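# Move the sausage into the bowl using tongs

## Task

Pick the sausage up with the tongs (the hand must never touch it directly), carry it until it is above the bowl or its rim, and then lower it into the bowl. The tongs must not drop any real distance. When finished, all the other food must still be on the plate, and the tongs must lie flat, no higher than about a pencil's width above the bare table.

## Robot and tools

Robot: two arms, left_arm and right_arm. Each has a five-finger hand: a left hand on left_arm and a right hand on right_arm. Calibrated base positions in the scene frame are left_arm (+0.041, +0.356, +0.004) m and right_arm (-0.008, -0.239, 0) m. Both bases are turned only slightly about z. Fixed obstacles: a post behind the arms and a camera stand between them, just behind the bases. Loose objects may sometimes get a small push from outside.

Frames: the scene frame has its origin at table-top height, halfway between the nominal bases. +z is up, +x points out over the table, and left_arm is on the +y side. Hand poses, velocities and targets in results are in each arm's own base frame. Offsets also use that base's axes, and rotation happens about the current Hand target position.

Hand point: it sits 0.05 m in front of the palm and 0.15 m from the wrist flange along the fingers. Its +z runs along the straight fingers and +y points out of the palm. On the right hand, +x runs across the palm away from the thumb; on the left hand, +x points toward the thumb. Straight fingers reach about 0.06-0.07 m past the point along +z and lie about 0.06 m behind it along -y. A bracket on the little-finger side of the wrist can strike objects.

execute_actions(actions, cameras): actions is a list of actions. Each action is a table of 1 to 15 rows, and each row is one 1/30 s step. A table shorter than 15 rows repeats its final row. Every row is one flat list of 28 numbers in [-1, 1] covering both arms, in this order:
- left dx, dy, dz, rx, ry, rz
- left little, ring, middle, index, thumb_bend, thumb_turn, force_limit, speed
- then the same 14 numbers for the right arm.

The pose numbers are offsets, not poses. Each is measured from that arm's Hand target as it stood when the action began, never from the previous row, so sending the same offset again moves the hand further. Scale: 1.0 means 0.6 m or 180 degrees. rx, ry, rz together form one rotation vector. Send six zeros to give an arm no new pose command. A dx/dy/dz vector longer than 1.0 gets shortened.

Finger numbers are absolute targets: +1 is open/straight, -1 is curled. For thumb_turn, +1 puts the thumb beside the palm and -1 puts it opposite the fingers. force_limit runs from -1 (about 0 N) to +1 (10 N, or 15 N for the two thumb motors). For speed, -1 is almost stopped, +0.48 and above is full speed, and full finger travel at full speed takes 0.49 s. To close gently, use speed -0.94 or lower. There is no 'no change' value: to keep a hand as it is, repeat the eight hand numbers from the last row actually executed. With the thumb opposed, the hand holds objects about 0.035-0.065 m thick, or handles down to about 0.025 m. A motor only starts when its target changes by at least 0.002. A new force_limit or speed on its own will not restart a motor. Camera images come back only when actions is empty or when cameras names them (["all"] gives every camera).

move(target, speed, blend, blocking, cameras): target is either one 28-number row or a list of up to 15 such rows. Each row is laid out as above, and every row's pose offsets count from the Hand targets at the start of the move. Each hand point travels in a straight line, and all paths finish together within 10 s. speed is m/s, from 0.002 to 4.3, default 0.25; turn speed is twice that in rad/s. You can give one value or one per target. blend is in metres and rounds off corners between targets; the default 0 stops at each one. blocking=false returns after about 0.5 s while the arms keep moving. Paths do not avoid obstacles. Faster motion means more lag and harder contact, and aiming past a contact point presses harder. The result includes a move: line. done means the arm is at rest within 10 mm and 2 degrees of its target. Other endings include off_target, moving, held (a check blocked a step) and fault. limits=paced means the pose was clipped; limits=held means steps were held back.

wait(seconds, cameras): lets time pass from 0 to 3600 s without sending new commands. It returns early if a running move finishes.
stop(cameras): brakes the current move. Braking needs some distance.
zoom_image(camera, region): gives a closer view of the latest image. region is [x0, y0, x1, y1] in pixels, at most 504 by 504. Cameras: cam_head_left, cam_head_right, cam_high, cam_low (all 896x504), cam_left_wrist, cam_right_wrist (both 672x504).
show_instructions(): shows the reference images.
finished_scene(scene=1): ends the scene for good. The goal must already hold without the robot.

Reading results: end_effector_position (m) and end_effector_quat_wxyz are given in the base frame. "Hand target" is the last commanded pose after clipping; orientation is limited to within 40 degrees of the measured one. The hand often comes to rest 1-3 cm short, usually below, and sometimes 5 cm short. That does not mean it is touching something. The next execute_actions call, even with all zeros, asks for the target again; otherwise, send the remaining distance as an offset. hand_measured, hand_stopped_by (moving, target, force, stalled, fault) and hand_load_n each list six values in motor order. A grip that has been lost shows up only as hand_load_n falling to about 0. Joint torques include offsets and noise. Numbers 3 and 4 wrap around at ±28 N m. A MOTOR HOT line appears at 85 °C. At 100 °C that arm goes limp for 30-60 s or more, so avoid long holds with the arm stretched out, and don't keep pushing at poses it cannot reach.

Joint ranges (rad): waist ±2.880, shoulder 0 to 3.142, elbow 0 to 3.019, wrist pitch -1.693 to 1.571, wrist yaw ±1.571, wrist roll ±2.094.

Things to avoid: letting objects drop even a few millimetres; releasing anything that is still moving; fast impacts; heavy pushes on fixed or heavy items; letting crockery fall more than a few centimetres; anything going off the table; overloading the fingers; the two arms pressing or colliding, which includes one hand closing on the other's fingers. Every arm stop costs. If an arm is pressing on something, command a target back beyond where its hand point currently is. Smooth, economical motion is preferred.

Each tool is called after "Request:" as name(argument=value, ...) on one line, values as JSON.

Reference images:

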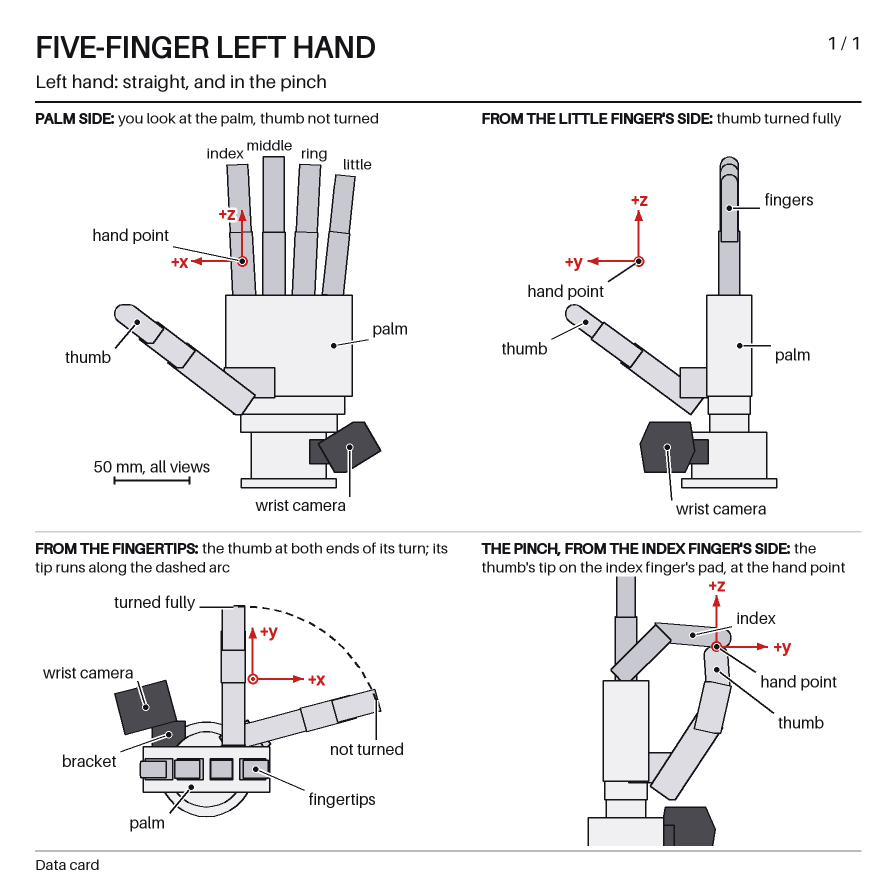

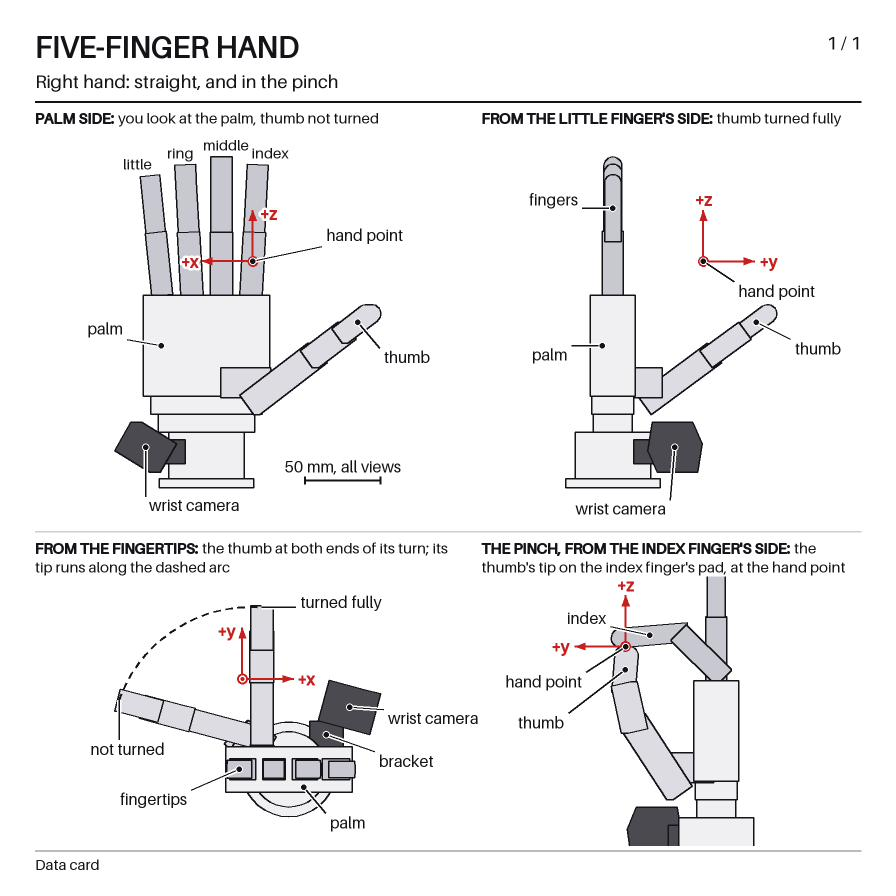

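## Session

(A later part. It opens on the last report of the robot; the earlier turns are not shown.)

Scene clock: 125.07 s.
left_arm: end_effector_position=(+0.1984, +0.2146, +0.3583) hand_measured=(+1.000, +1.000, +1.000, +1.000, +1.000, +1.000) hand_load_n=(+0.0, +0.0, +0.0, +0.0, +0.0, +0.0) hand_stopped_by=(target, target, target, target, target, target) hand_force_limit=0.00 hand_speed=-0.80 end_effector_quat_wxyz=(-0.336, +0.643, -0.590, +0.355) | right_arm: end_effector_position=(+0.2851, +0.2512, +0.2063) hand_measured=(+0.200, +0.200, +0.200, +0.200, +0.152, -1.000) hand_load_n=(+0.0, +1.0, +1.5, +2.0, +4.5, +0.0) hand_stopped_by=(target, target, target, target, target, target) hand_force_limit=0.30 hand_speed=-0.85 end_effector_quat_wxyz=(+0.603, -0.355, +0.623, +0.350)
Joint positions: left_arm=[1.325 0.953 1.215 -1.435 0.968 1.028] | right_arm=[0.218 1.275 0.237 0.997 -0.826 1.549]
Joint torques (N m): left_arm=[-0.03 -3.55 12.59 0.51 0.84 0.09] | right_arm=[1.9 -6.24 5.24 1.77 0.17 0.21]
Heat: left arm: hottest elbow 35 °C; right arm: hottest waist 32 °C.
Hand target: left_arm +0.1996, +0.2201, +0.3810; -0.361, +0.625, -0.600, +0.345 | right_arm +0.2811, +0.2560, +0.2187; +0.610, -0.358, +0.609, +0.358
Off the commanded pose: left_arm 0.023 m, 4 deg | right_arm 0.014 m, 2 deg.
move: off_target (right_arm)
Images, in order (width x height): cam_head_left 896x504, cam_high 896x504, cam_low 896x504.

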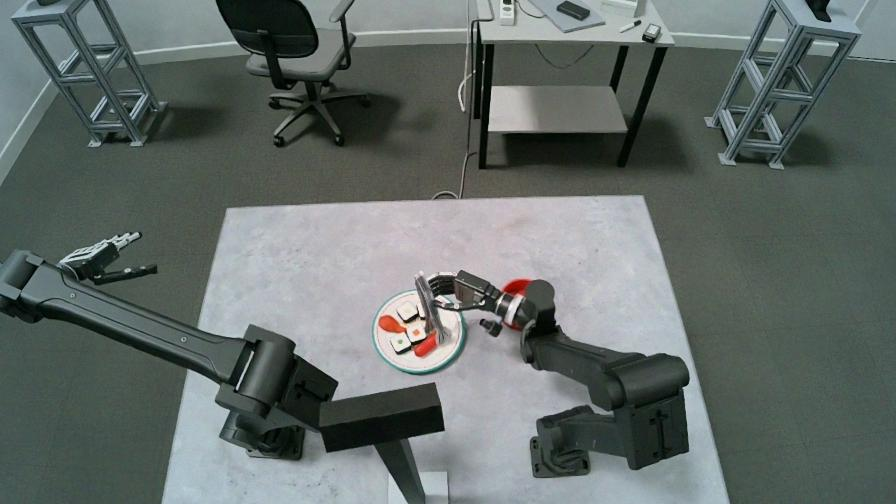

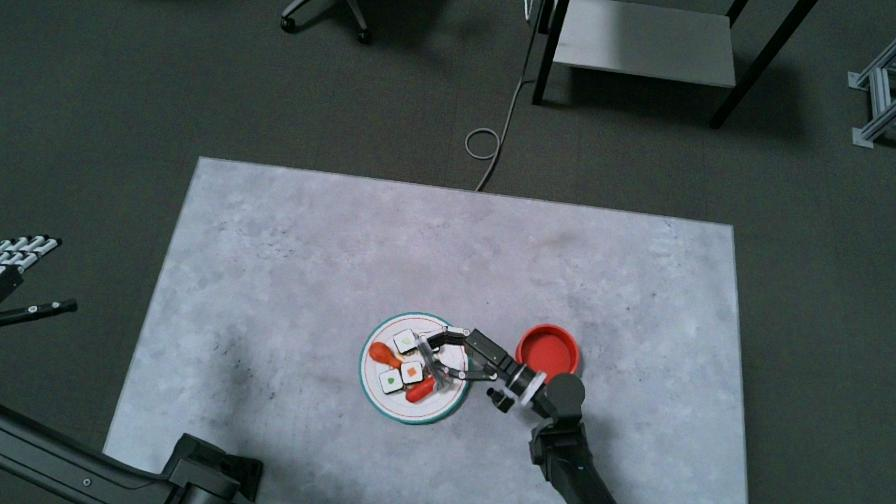

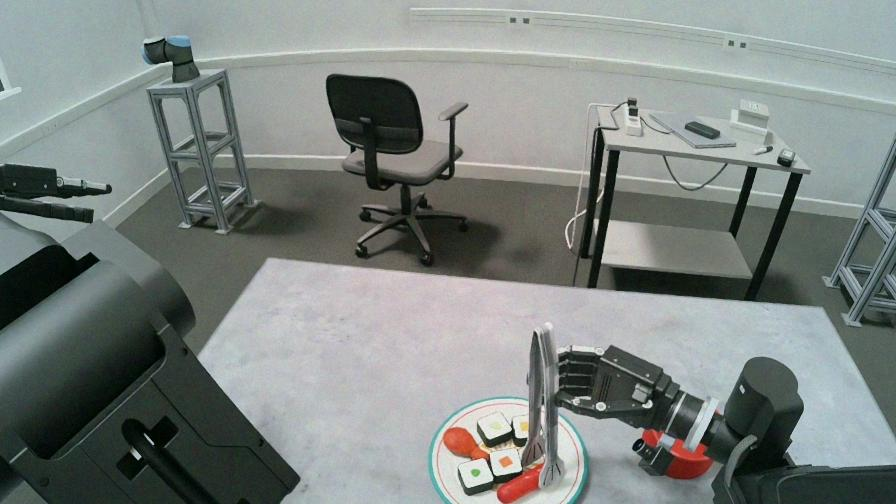

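Request:
move(target=[0,0,0,0,0,0,1,1,1,1,1,1,0,-0.8,-0.013,0.0125,-0.009,0,0,0,0.2,0.2,0.2,0.2,0.15,-1,0.3,-0.85], speed=0.04, cameras=["cam_high","cam_low","cam_head_left"])

Request:
zoom_image(camera="cam_high", region=[380, 340, 470, 410])

Request:
zoom_image(camera="cam_low", region=[480, 400, 600, 504])

Request:
zoom_image(camera="cam_head_left", region=[390, 290, 480, 380])

Scene clock: 126.50 s.
left_arm: end_effector_position=(+0.1984, +0.2146, +0.3583) hand_measured=(+1.000, +1.000, +1.000, +1.000, +1.000, +1.000) hand_load_n=(+0.0, +0.0, +0.0, +0.0, +0.0, -0.5) hand_stopped_by=(target, target, target, target, target, target) hand_force_limit=0.00 hand_speed=-0.80 end_effector_quat_wxyz=(-0.336, +0.643, -0.590, +0.355) | right_arm: end_effector_position=(+0.2789, +0.2588, +0.2032) hand_measured=(+0.200, +0.200, +0.200, +0.200, +0.152, -1.000) hand_load_n=(+0.5, +1.5, +1.0, +2.0, +4.5, +0.0) hand_stopped_by=(target, target, target, target, target, target) hand_force_limit=0.30 hand_speed=-0.85 end_effector_quat_wxyz=(+0.602, -0.354, +0.624, +0.350)
Joint positions: left_arm=[1.325 0.953 1.215 -1.435 0.968 1.028] | right_arm=[0.255 1.275 0.223 1.009 -0.787 1.55]
Joint torques (N m): left_arm=[-0.09 -3.49 12.55 0.51 0.85 0.09] | right_arm=[1.49 -5.3 4.94 2.4 0.09 0.17]
Heat: left arm: hottest elbow 35 °C; right arm: hottest waist 32 °C.
Hand target: left_arm +0.1996, +0.2201, +0.3810; -0.361, +0.625, -0.600, +0.345 | right_arm +0.2733, +0.2635, +0.2133; +0.610, -0.358, +0.609, +0.358
Off the commanded pose: left_arm 0.023 m, 4 deg | right_arm 0.012 m, 2 deg.
move: off_target (right_arm)
Images, in order (width x height): cam_head_left 896x504, cam_high 896x504, cam_low 896x504.

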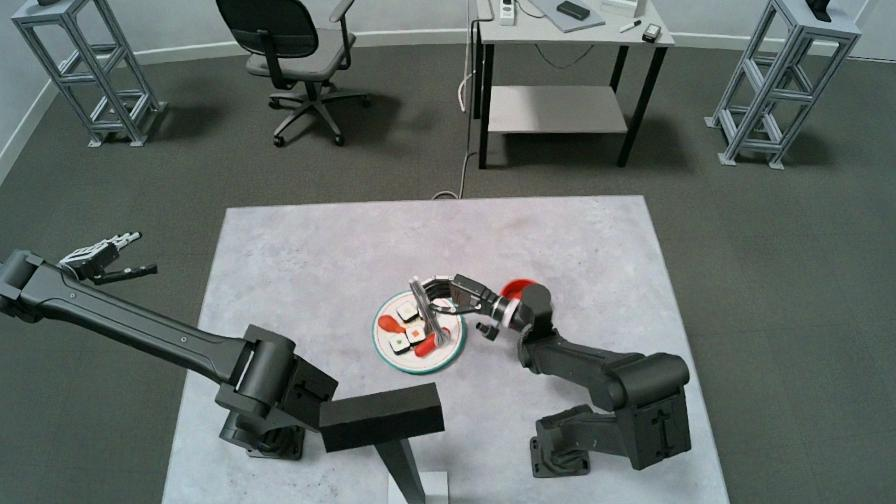

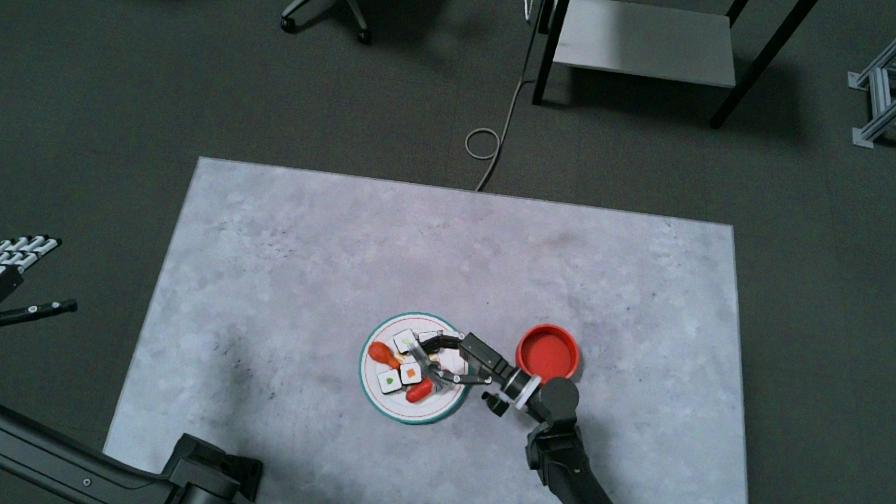

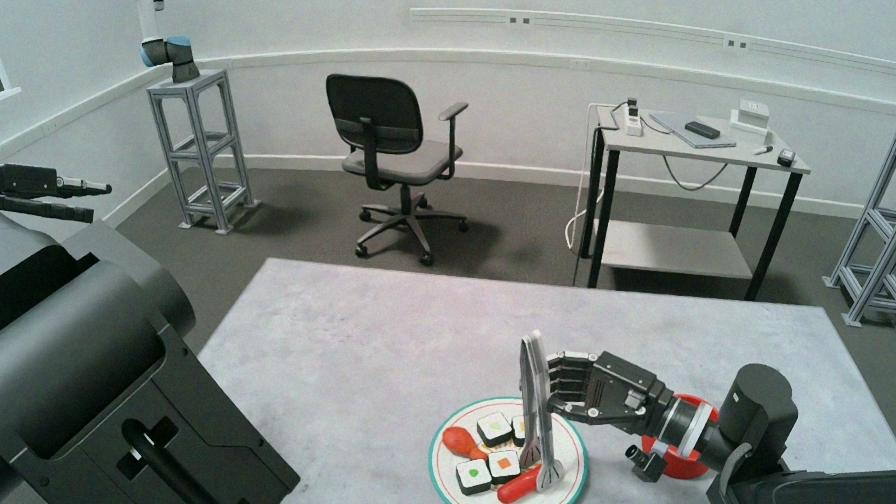

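Scaled by 5.600 from the camera's image (finer frame: 1280x720).

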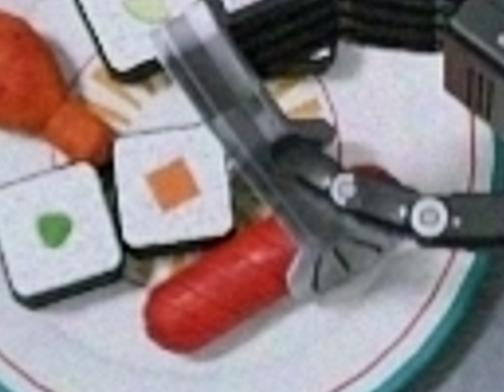

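Scaled by 4.200 from the camera's image (finer frame: 1280x720).

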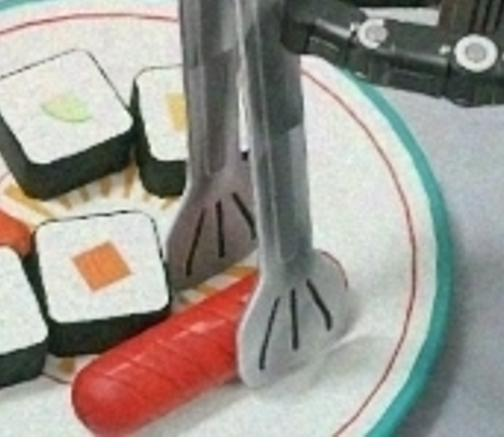

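Scaled by 5.600 from the camera's image (finer frame: 1280x720).

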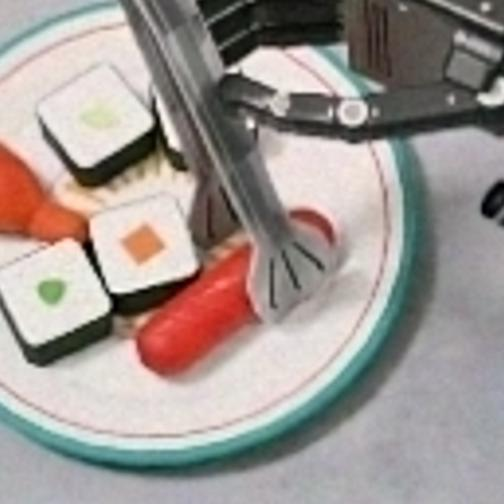

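Request:
move(target=[0,0,0,0,0,0,1,1,1,1,1,1,0,-0.8,0,0,0,0,0,0,0.13,0.13,0.13,0.13,0.12,-1,0.3,-0.9], cameras=["cam_high","cam_low","cam_head_left"])

Request:
zoom_image(camera="cam_high", region=[380, 340, 470, 410])

Request:
zoom_image(camera="cam_low", region=[480, 400, 600, 504])

Scene clock: 127.70 s.
left_arm: end_effector_position=(+0.1984, +0.2146, +0.3583) hand_measured=(+1.000, +1.000, +1.000, +1.000, +1.000, +1.000) hand_load_n=(+0.0, +0.0, +0.0, +0.0, +0.0, +0.0) hand_stopped_by=(target, target, target, target, target, target) hand_force_limit=0.00 hand_speed=-0.80 end_effector_quat_wxyz=(-0.336, +0.643, -0.590, +0.355) | right_arm: end_effector_position=(+0.2788, +0.2586, +0.2027) hand_measured=(+0.130, +0.130, +0.130, +0.132, +0.124, -1.000) hand_load_n=(+0.0, +1.5, +3.0, +4.5, +7.5, +0.0) hand_stopped_by=(target, target, target, target, target, target) hand_force_limit=0.30 hand_speed=-0.90 end_effector_quat_wxyz=(+0.602, -0.353, +0.625, +0.350)
Joint positions: left_arm=[1.325 0.953 1.215 -1.435 0.968 1.028] | right_arm=[0.255 1.275 0.222 1.009 -0.786 1.552]
Joint torques (N m): left_arm=[-0.09 -3.55 12.56 0.5 0.84 0.09] | right_arm=[2.2 -5.36 4.98 2.39 0.09 0.16]
Heat: left arm: hottest elbow 35 °C; right arm: hottest waist 32 °C.
Hand target: left_arm +0.1996, +0.2201, +0.3810; -0.361, +0.625, -0.600, +0.345 | right_arm +0.2733, +0.2635, +0.2133; +0.610, -0.358, +0.609, +0.358
Off the commanded pose: left_arm 0.023 m, 4 deg | right_arm 0.013 m, 2 deg.
move: done
Images, in order (width x height): cam_head_left 896x504, cam_high 896x504, cam_low 896x504.

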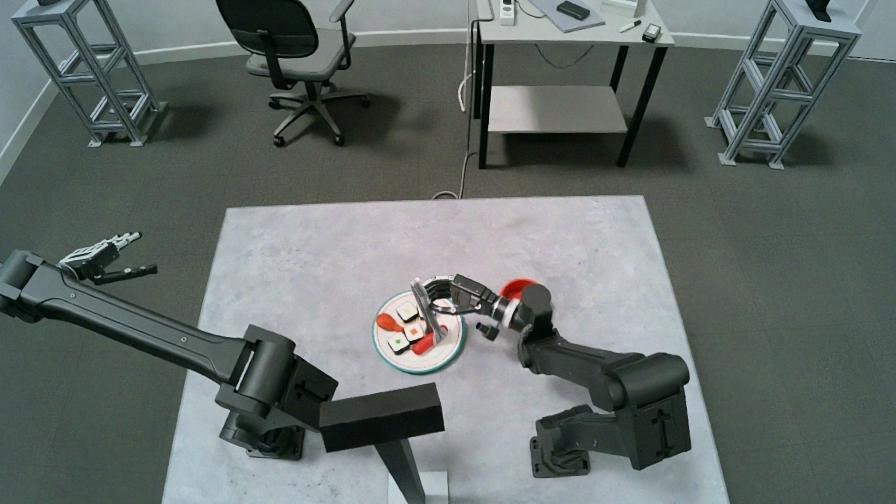

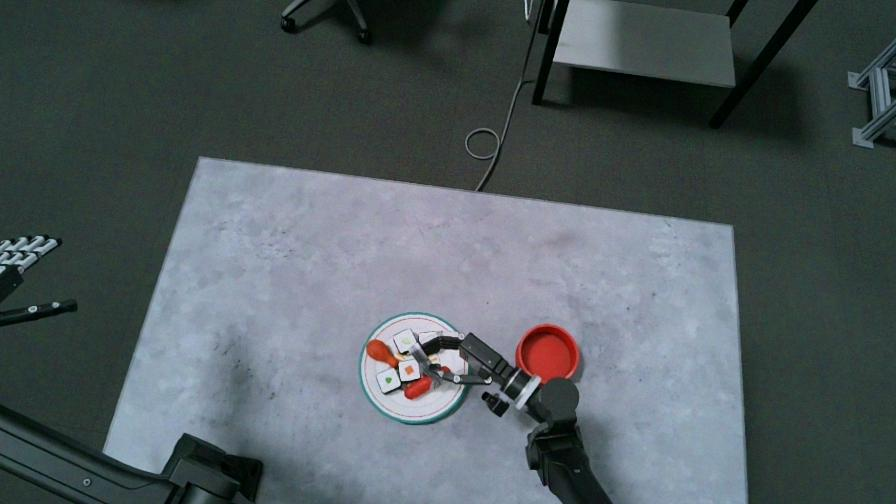

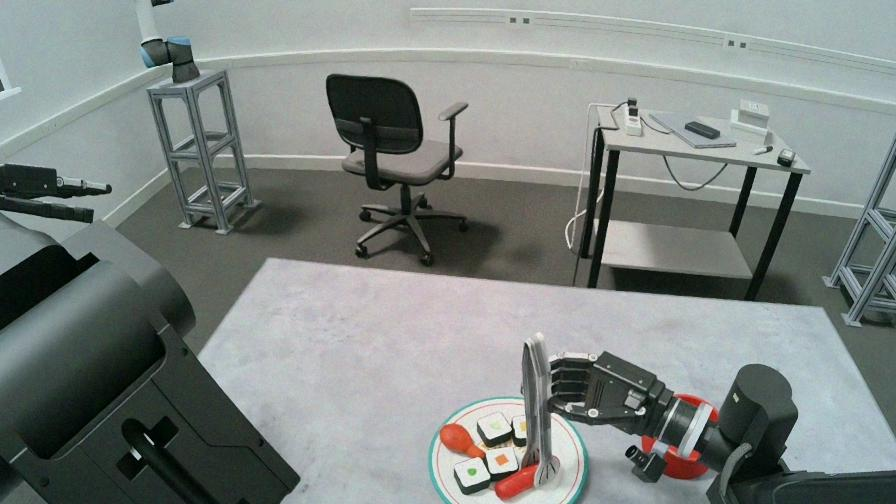

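Scaled by 5.600 from the camera's image (finer frame: 1280x720).

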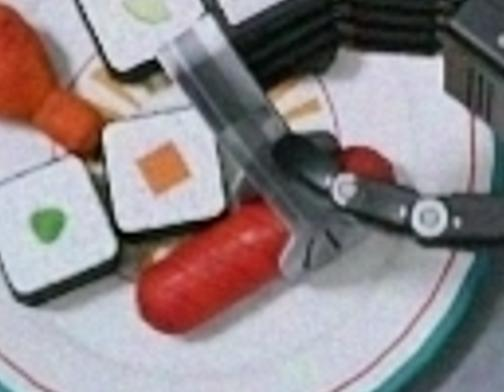

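Scaled by 4.200 from the camera's image (finer frame: 1280x720).

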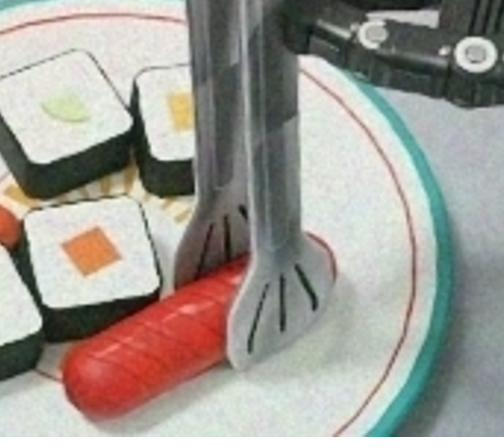

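Request:
move(target=[0,0,0,0,0,0,1,1,1,1,1,1,0,-0.8,0,0,0,0,0,0,0.08,0.08,0.08,0.08,0.1,-1,0.4,-0.9], cameras=["cam_high","cam_low"])

Request:
zoom_image(camera="cam_high", region=[380, 340, 470, 410])

Request:
zoom_image(camera="cam_low", region=[480, 400, 600, 504])

Scene clock: 128.80 s.
left_arm: end_effector_position=(+0.1984, +0.2146, +0.3583) hand_measured=(+1.000, +1.000, +1.000, +1.000, +1.000, +1.000) hand_load_n=(+0.0, +0.0, +0.0, +0.0, +0.0, +0.0) hand_stopped_by=(target, target, target, target, target, target) hand_force_limit=0.00 hand_speed=-0.80 end_effector_quat_wxyz=(-0.336, +0.643, -0.590, +0.355) | right_arm: end_effector_position=(+0.2788, +0.2586, +0.2027) hand_measured=(+0.080, +0.080, +0.082, +0.088, +0.108, -1.000) hand_load_n=(+0.0, +2.0, +5.5, +7.0, +10.5, +0.0) hand_stopped_by=(target, target, target, force, force, target) hand_force_limit=0.40 hand_speed=-0.90 end_effector_quat_wxyz=(+0.602, -0.353, +0.625, +0.350)
Joint positions: left_arm=[1.325 0.953 1.215 -1.435 0.968 1.028] | right_arm=[0.255 1.275 0.222 1.009 -0.786 1.552]
Joint torques (N m): left_arm=[-0.09 -3.6 12.59 0.5 0.84 0.1] | right_arm=[2.02 -5.01 4.86 2.52 0.09 0.14]
Heat: left arm: hottest elbow 35 °C; right arm: hottest waist 32 °C.
Hand target: left_arm +0.1996, +0.2201, +0.3810; -0.361, +0.625, -0.600, +0.345 | right_arm +0.2733, +0.2635, +0.2133; +0.610, -0.358, +0.609, +0.358
Off the commanded pose: left_arm 0.023 m, 4 deg | right_arm 0.013 m, 2 deg.
move: done

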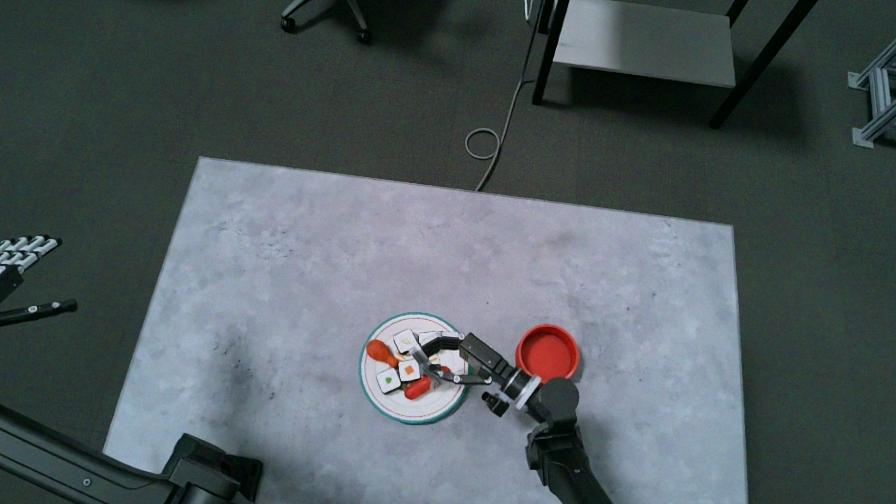

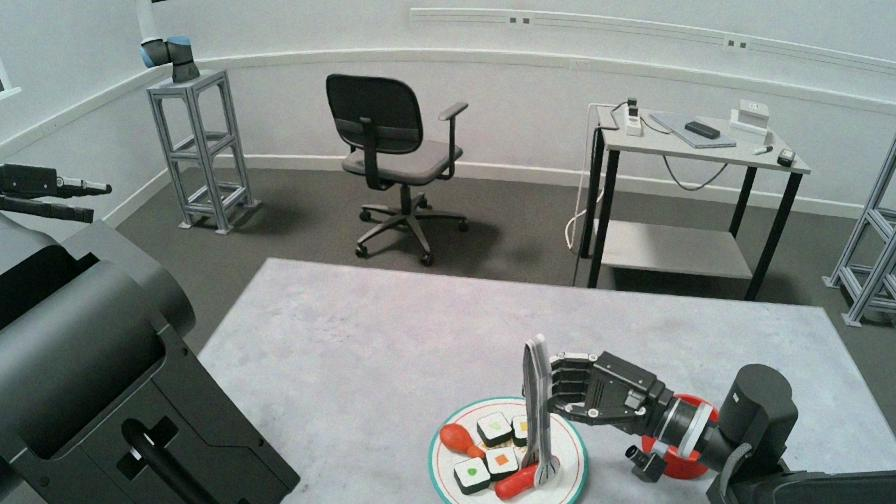

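Scaled by 5.600 from the camera's image (finer frame: 1280x720).

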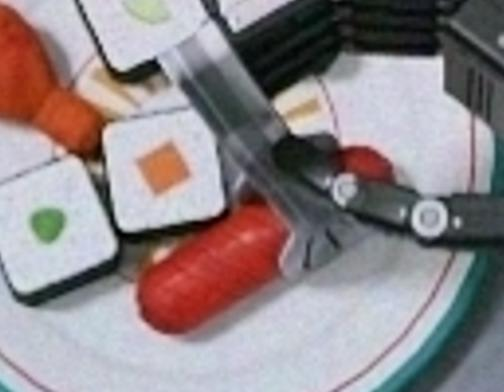

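Scaled by 4.200 from the camera's image (finer frame: 1280x720).

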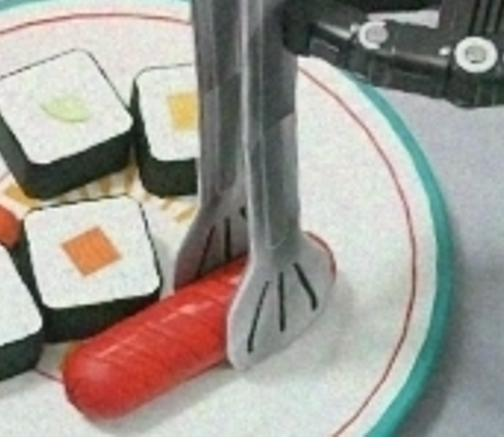

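Request:
move(target=[0,0,0,0,0,0,1,1,1,1,1,1,0,-0.8,0.0,0,0.08,0,0,0,0.08,0.08,0.08,0.08,0.1,-1,0.4,-0.9], speed=0.05, cameras=["cam_high","cam_low","cam_head_left"])

Request:
zoom_image(camera="cam_low", region=[430, 360, 600, 504])

Scene clock: 130.93 s.
left_arm: end_effector_position=(+0.1984, +0.2146, +0.3583) hand_measured=(+1.000, +1.000, +1.000, +1.000, +1.000, +1.000) hand_load_n=(+0.0, +0.0, +0.0, +0.0, +0.0, +0.0) hand_stopped_by=(target, target, target, target, target, target) hand_force_limit=0.00 hand_speed=-0.80 end_effector_quat_wxyz=(-0.336, +0.643, -0.590, +0.355) | right_arm: end_effector_position=(+0.2685, +0.2559, +0.2369) hand_measured=(+0.080, +0.080, +0.082, +0.088, +0.108, -1.000) hand_load_n=(+0.0, +2.0, +5.5, +6.5, +10.5, +0.0) hand_stopped_by=(target, target, target, force, force, target) hand_force_limit=0.40 hand_speed=-0.90 end_effector_quat_wxyz=(+0.600, -0.353, +0.627, +0.350)
Joint positions: left_arm=[1.325 0.953 1.215 -1.435 0.968 1.028] | right_arm=[0.255 1.046 0.237 0.759 -0.786 1.552]
Joint torques (N m): left_arm=[-0.03 -3.55 12.57 0.53 0.84 0.09] | right_arm=[1.73 -4.25 9.91 1.03 0.06 0.17]
Heat: left arm: hottest elbow 35 °C; right arm: hottest waist 32 °C.
Hand target: left_arm +0.1996, +0.2201, +0.3810; -0.361, +0.625, -0.600, +0.345 | right_arm +0.2733, +0.2635, +0.2613; +0.610, -0.358, +0.609, +0.358
Off the commanded pose: left_arm 0.023 m, 4 deg | right_arm 0.026 m, 3 deg.
move: off_target (right_arm)
Images, in order (width x height): cam_head_left 896x504, cam_high 896x504, cam_low 896x504.

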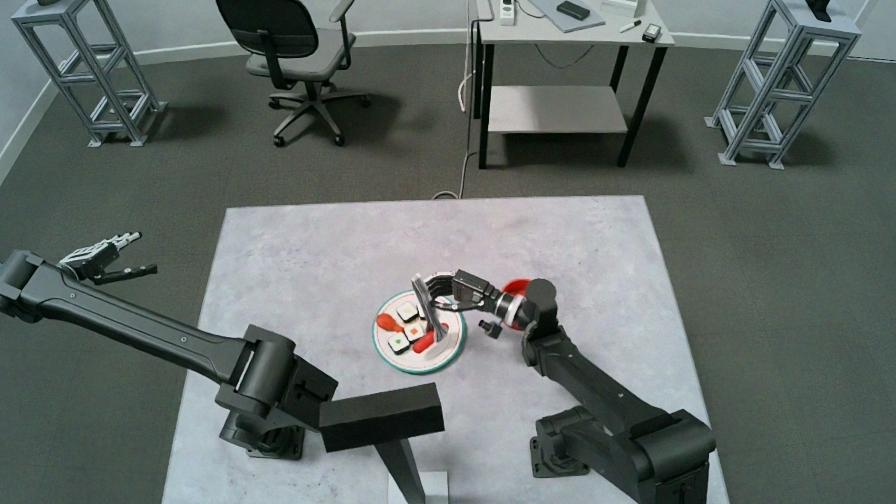

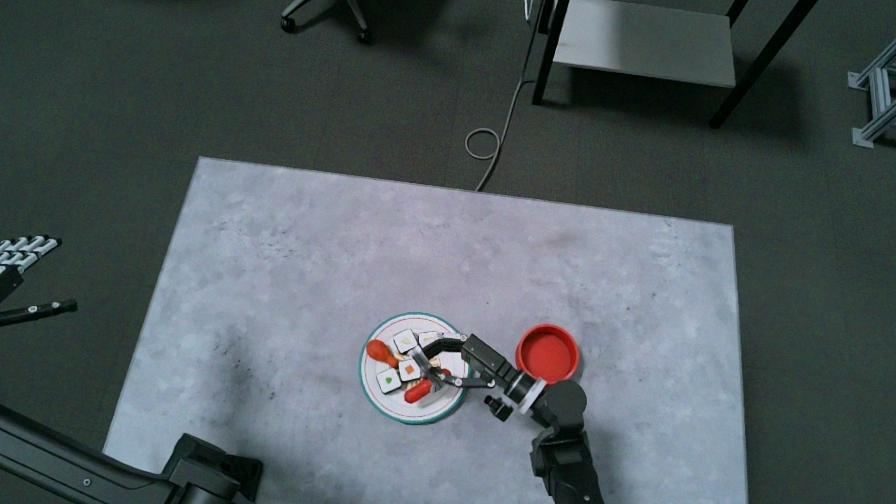

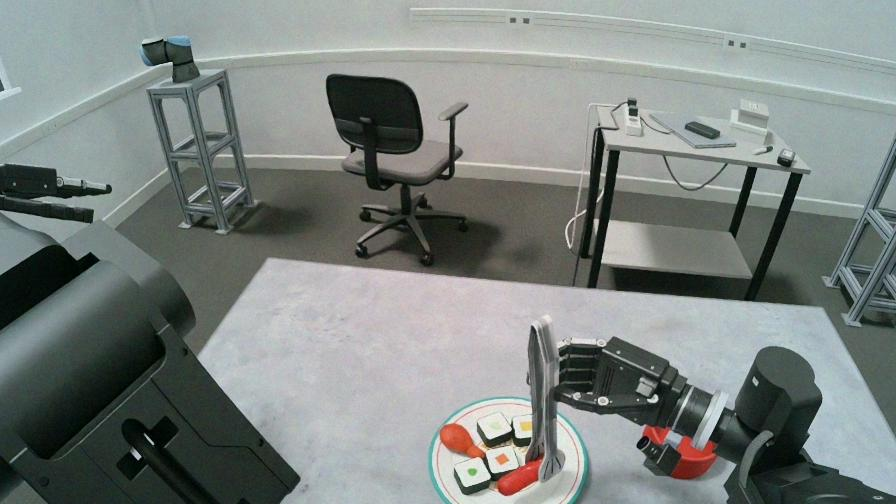

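Scaled by 2.965 from the camera's image (finer frame: 1280x720).

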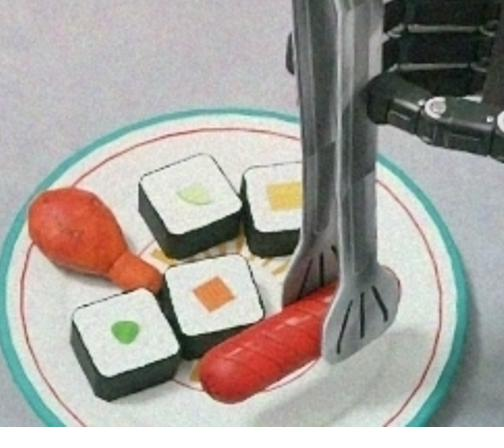

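Request:
move(target=[0,0,0,0,0,0,1,1,1,1,1,1,0,-0.8,0.0,0,0.14,0,0,0,0.08,0.08,0.08,0.08,0.1,-1,0.4,-0.9], speed=0.08, cameras=["cam_high","cam_low"])

Request:
zoom_image(camera="cam_low", region=[430, 320, 650, 504])

Scene clock: 132.90 s.
left_arm: end_effector_position=(+0.1984, +0.2146, +0.3583) hand_measured=(+1.000, +1.000, +1.000, +1.000, +1.000, +1.000) hand_load_n=(+0.0, +0.0, +0.0, +0.0, +0.0, +0.0) hand_stopped_by=(target, target, target, target, target, target) hand_force_limit=0.00 hand_speed=-0.80 end_effector_quat_wxyz=(-0.336, +0.643, -0.590, +0.355) | right_arm: end_effector_position=(+0.2737, +0.2572, +0.3137) hand_measured=(+0.080, +0.080, +0.082, +0.088, +0.108, -1.000) hand_load_n=(+0.0, +2.0, +5.0, +6.5, +10.5, -0.5) hand_stopped_by=(target, target, target, force, force, target) hand_force_limit=0.40 hand_speed=-0.90 end_effector_quat_wxyz=(+0.597, -0.352, +0.629, +0.351)
Joint positions: left_arm=[1.325 0.953 1.215 -1.435 0.968 1.028] | right_arm=[0.255 0.819 0.387 0.375 -0.786 1.552]
Joint torques (N m): left_arm=[-0.09 -3.49 12.55 0.51 0.84 0.09] | right_arm=[1.96 -2.9 12.23 1.11 0.03 0.17]
Heat: left arm: hottest elbow 35 °C; right arm: hottest waist 32 °C.
Hand target: left_arm +0.1996, +0.2201, +0.3810; -0.361, +0.625, -0.600, +0.345 | right_arm +0.2733, +0.2635, +0.3453; +0.610, -0.358, +0.609, +0.358
Off the commanded pose: left_arm 0.023 m, 4 deg | right_arm 0.032 m, 3 deg.
move: off_target (right_arm)

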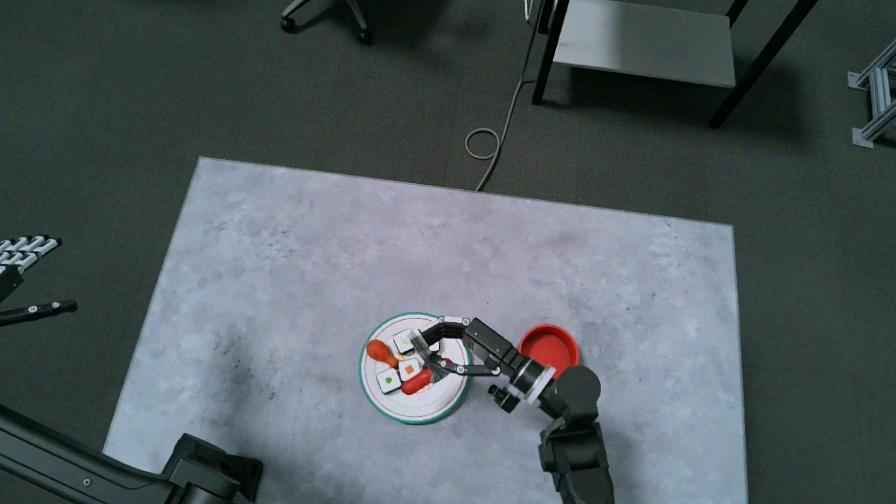

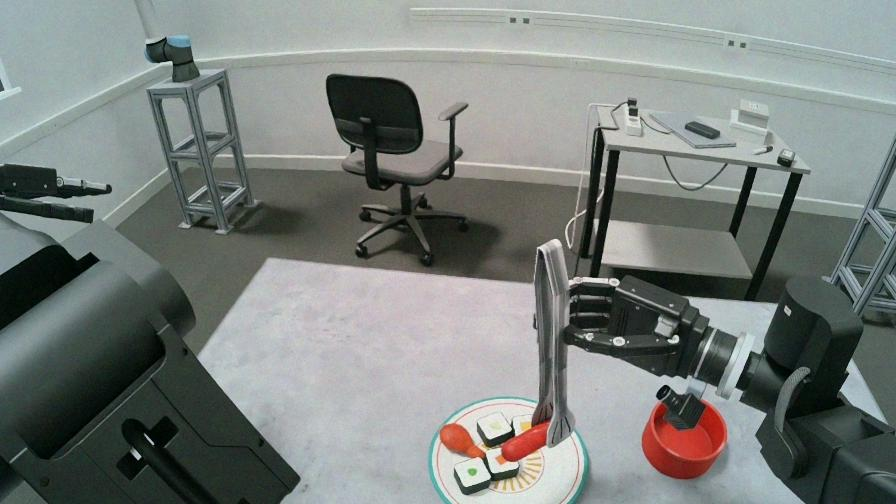

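Scaled by 2.291 from the camera's image (finer frame: 1280x720).

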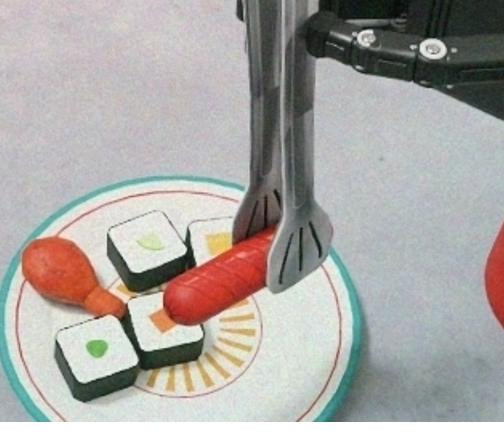

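Request:
move(target=[0,0,0,0,0,0,1,1,1,1,1,1,0,-0.8,0.12,-0.33,0.02,0,0,0,0.08,0.08,0.08,0.08,0.1,-1,0.4,-0.9], speed=0.12, cameras=["cam_high","cam_low","cam_head_left","cam_head_right"])

Request:
zoom_image(camera="cam_low", region=[580, 300, 800, 504])

Request:
zoom_image(camera="cam_high", region=[480, 280, 620, 400])

Scene clock: 136.50 s.
left_arm: end_effector_position=(+0.1984, +0.2146, +0.3583) hand_measured=(+1.000, +1.000, +1.000, +1.000, +1.000, +1.000) hand_load_n=(+0.0, +0.0, +0.0, +0.0, +0.0, +0.0) hand_stopped_by=(target, target, target, target, target, target) hand_force_limit=0.00 hand_speed=-0.80 end_effector_quat_wxyz=(-0.336, +0.643, -0.590, +0.355) | right_arm: end_effector_position=(+0.3421, +0.0678, +0.3367) hand_measured=(+0.080, +0.080, +0.082, +0.088, +0.108, -1.000) hand_load_n=(+0.0, +2.5, +5.0, +6.5, +10.5, +0.0) hand_stopped_by=(target, target, target, force, force, target) hand_force_limit=0.40 hand_speed=-0.90 end_effector_quat_wxyz=(+0.593, -0.332, +0.629, +0.377)
Joint positions: left_arm=[1.325 0.953 1.215 -1.435 0.968 1.028] | right_arm=[-0.412 1.118 0.599 0.414 -1.464 1.547]
Joint torques (N m): left_arm=[-0.09 -3.49 12.6 0.49 0.85 0.09] | right_arm=[0.26 -5.83 11.15 1.88 -0.29 -0.02]
Heat: left arm: hottest elbow 35 °C; right arm: hottest waist 32 °C.
Hand target: left_arm +0.1996, +0.2201, +0.3810; -0.361, +0.625, -0.600, +0.345 | right_arm +0.3453, +0.0655, +0.3573; +0.610, -0.358, +0.609, +0.358
Off the commanded pose: left_arm 0.023 m, 4 deg | right_arm 0.021 m, 5 deg.
move: off_target (right_arm)
Images, in order (width x height): cam_head_left 896x504, cam_head_right 896x504, cam_high 896x504, cam_low 896x504.

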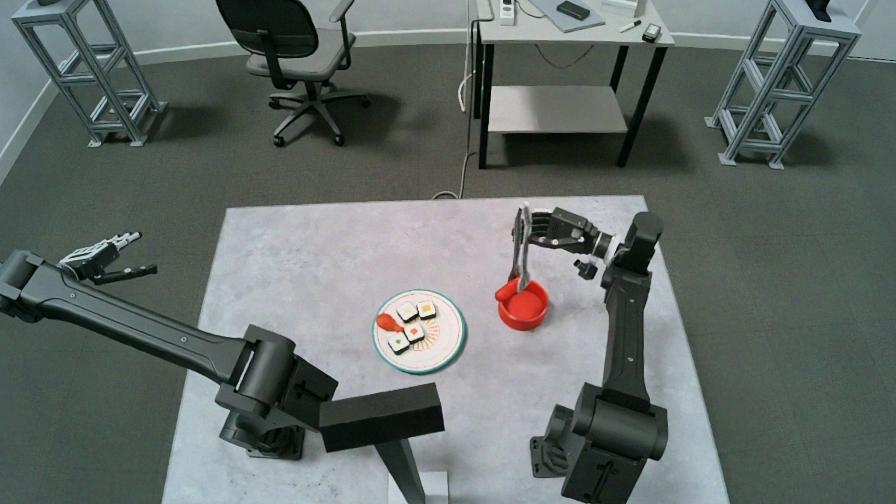

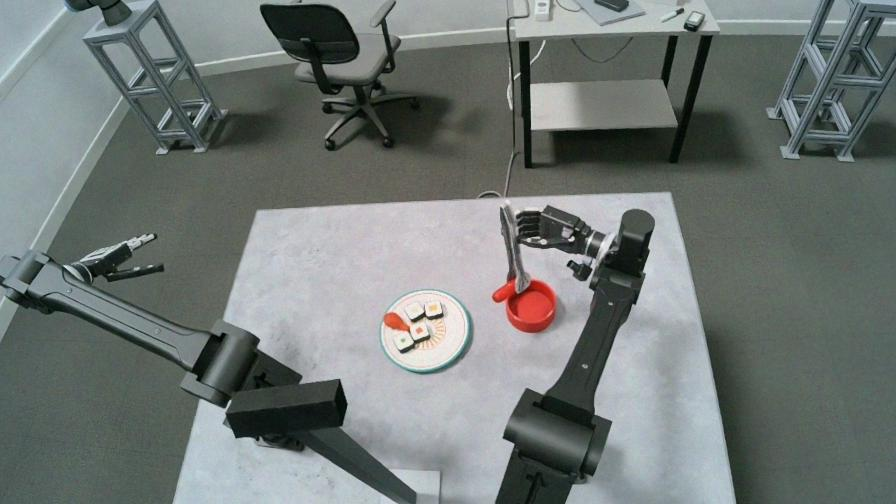

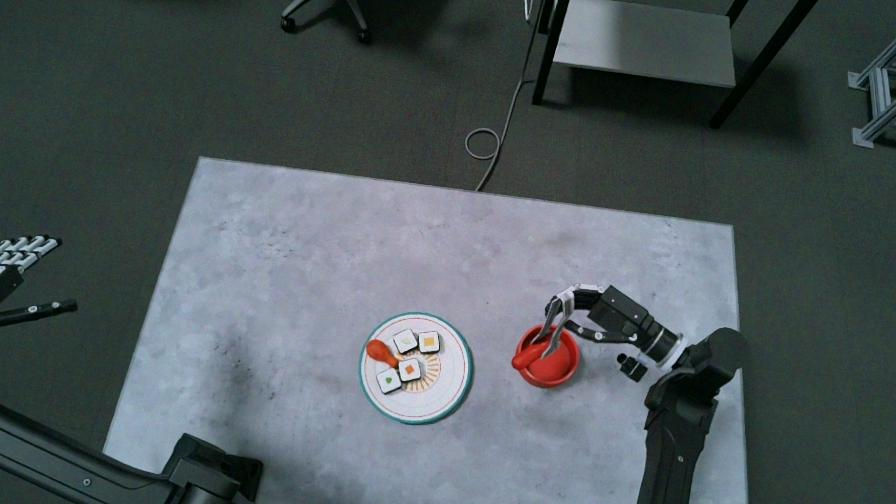

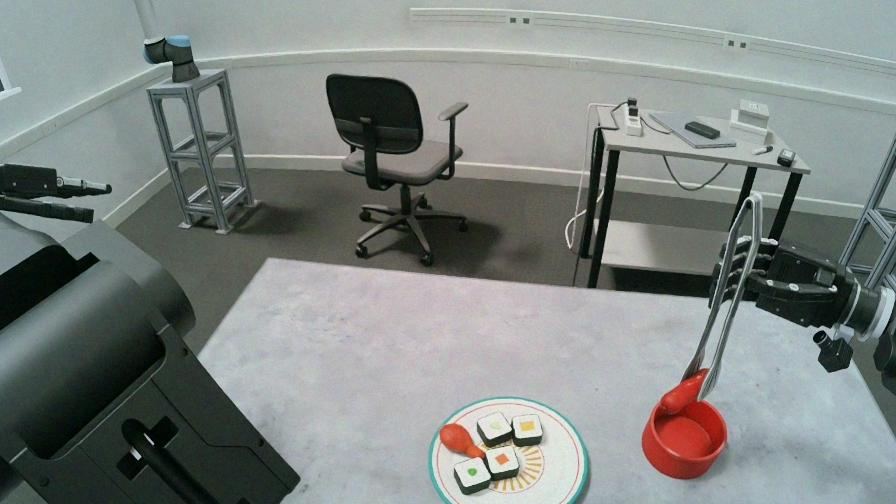

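Scaled by 2.291 from the camera's image (finer frame: 1280x720).

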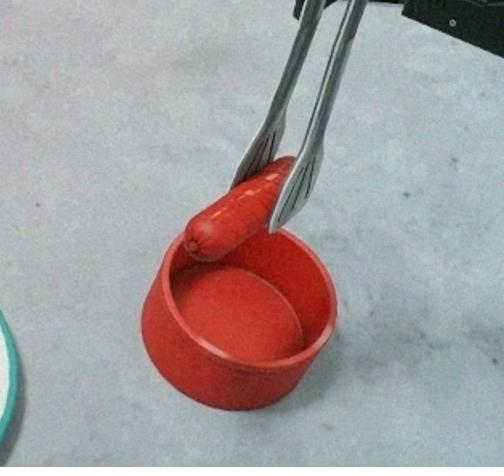

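Scaled by 3.600 from the camera's image (finer frame: 1280x720).

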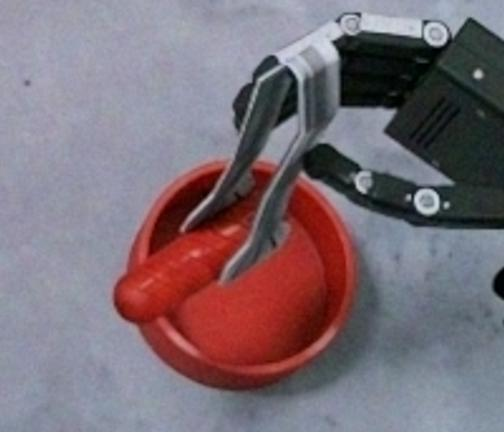

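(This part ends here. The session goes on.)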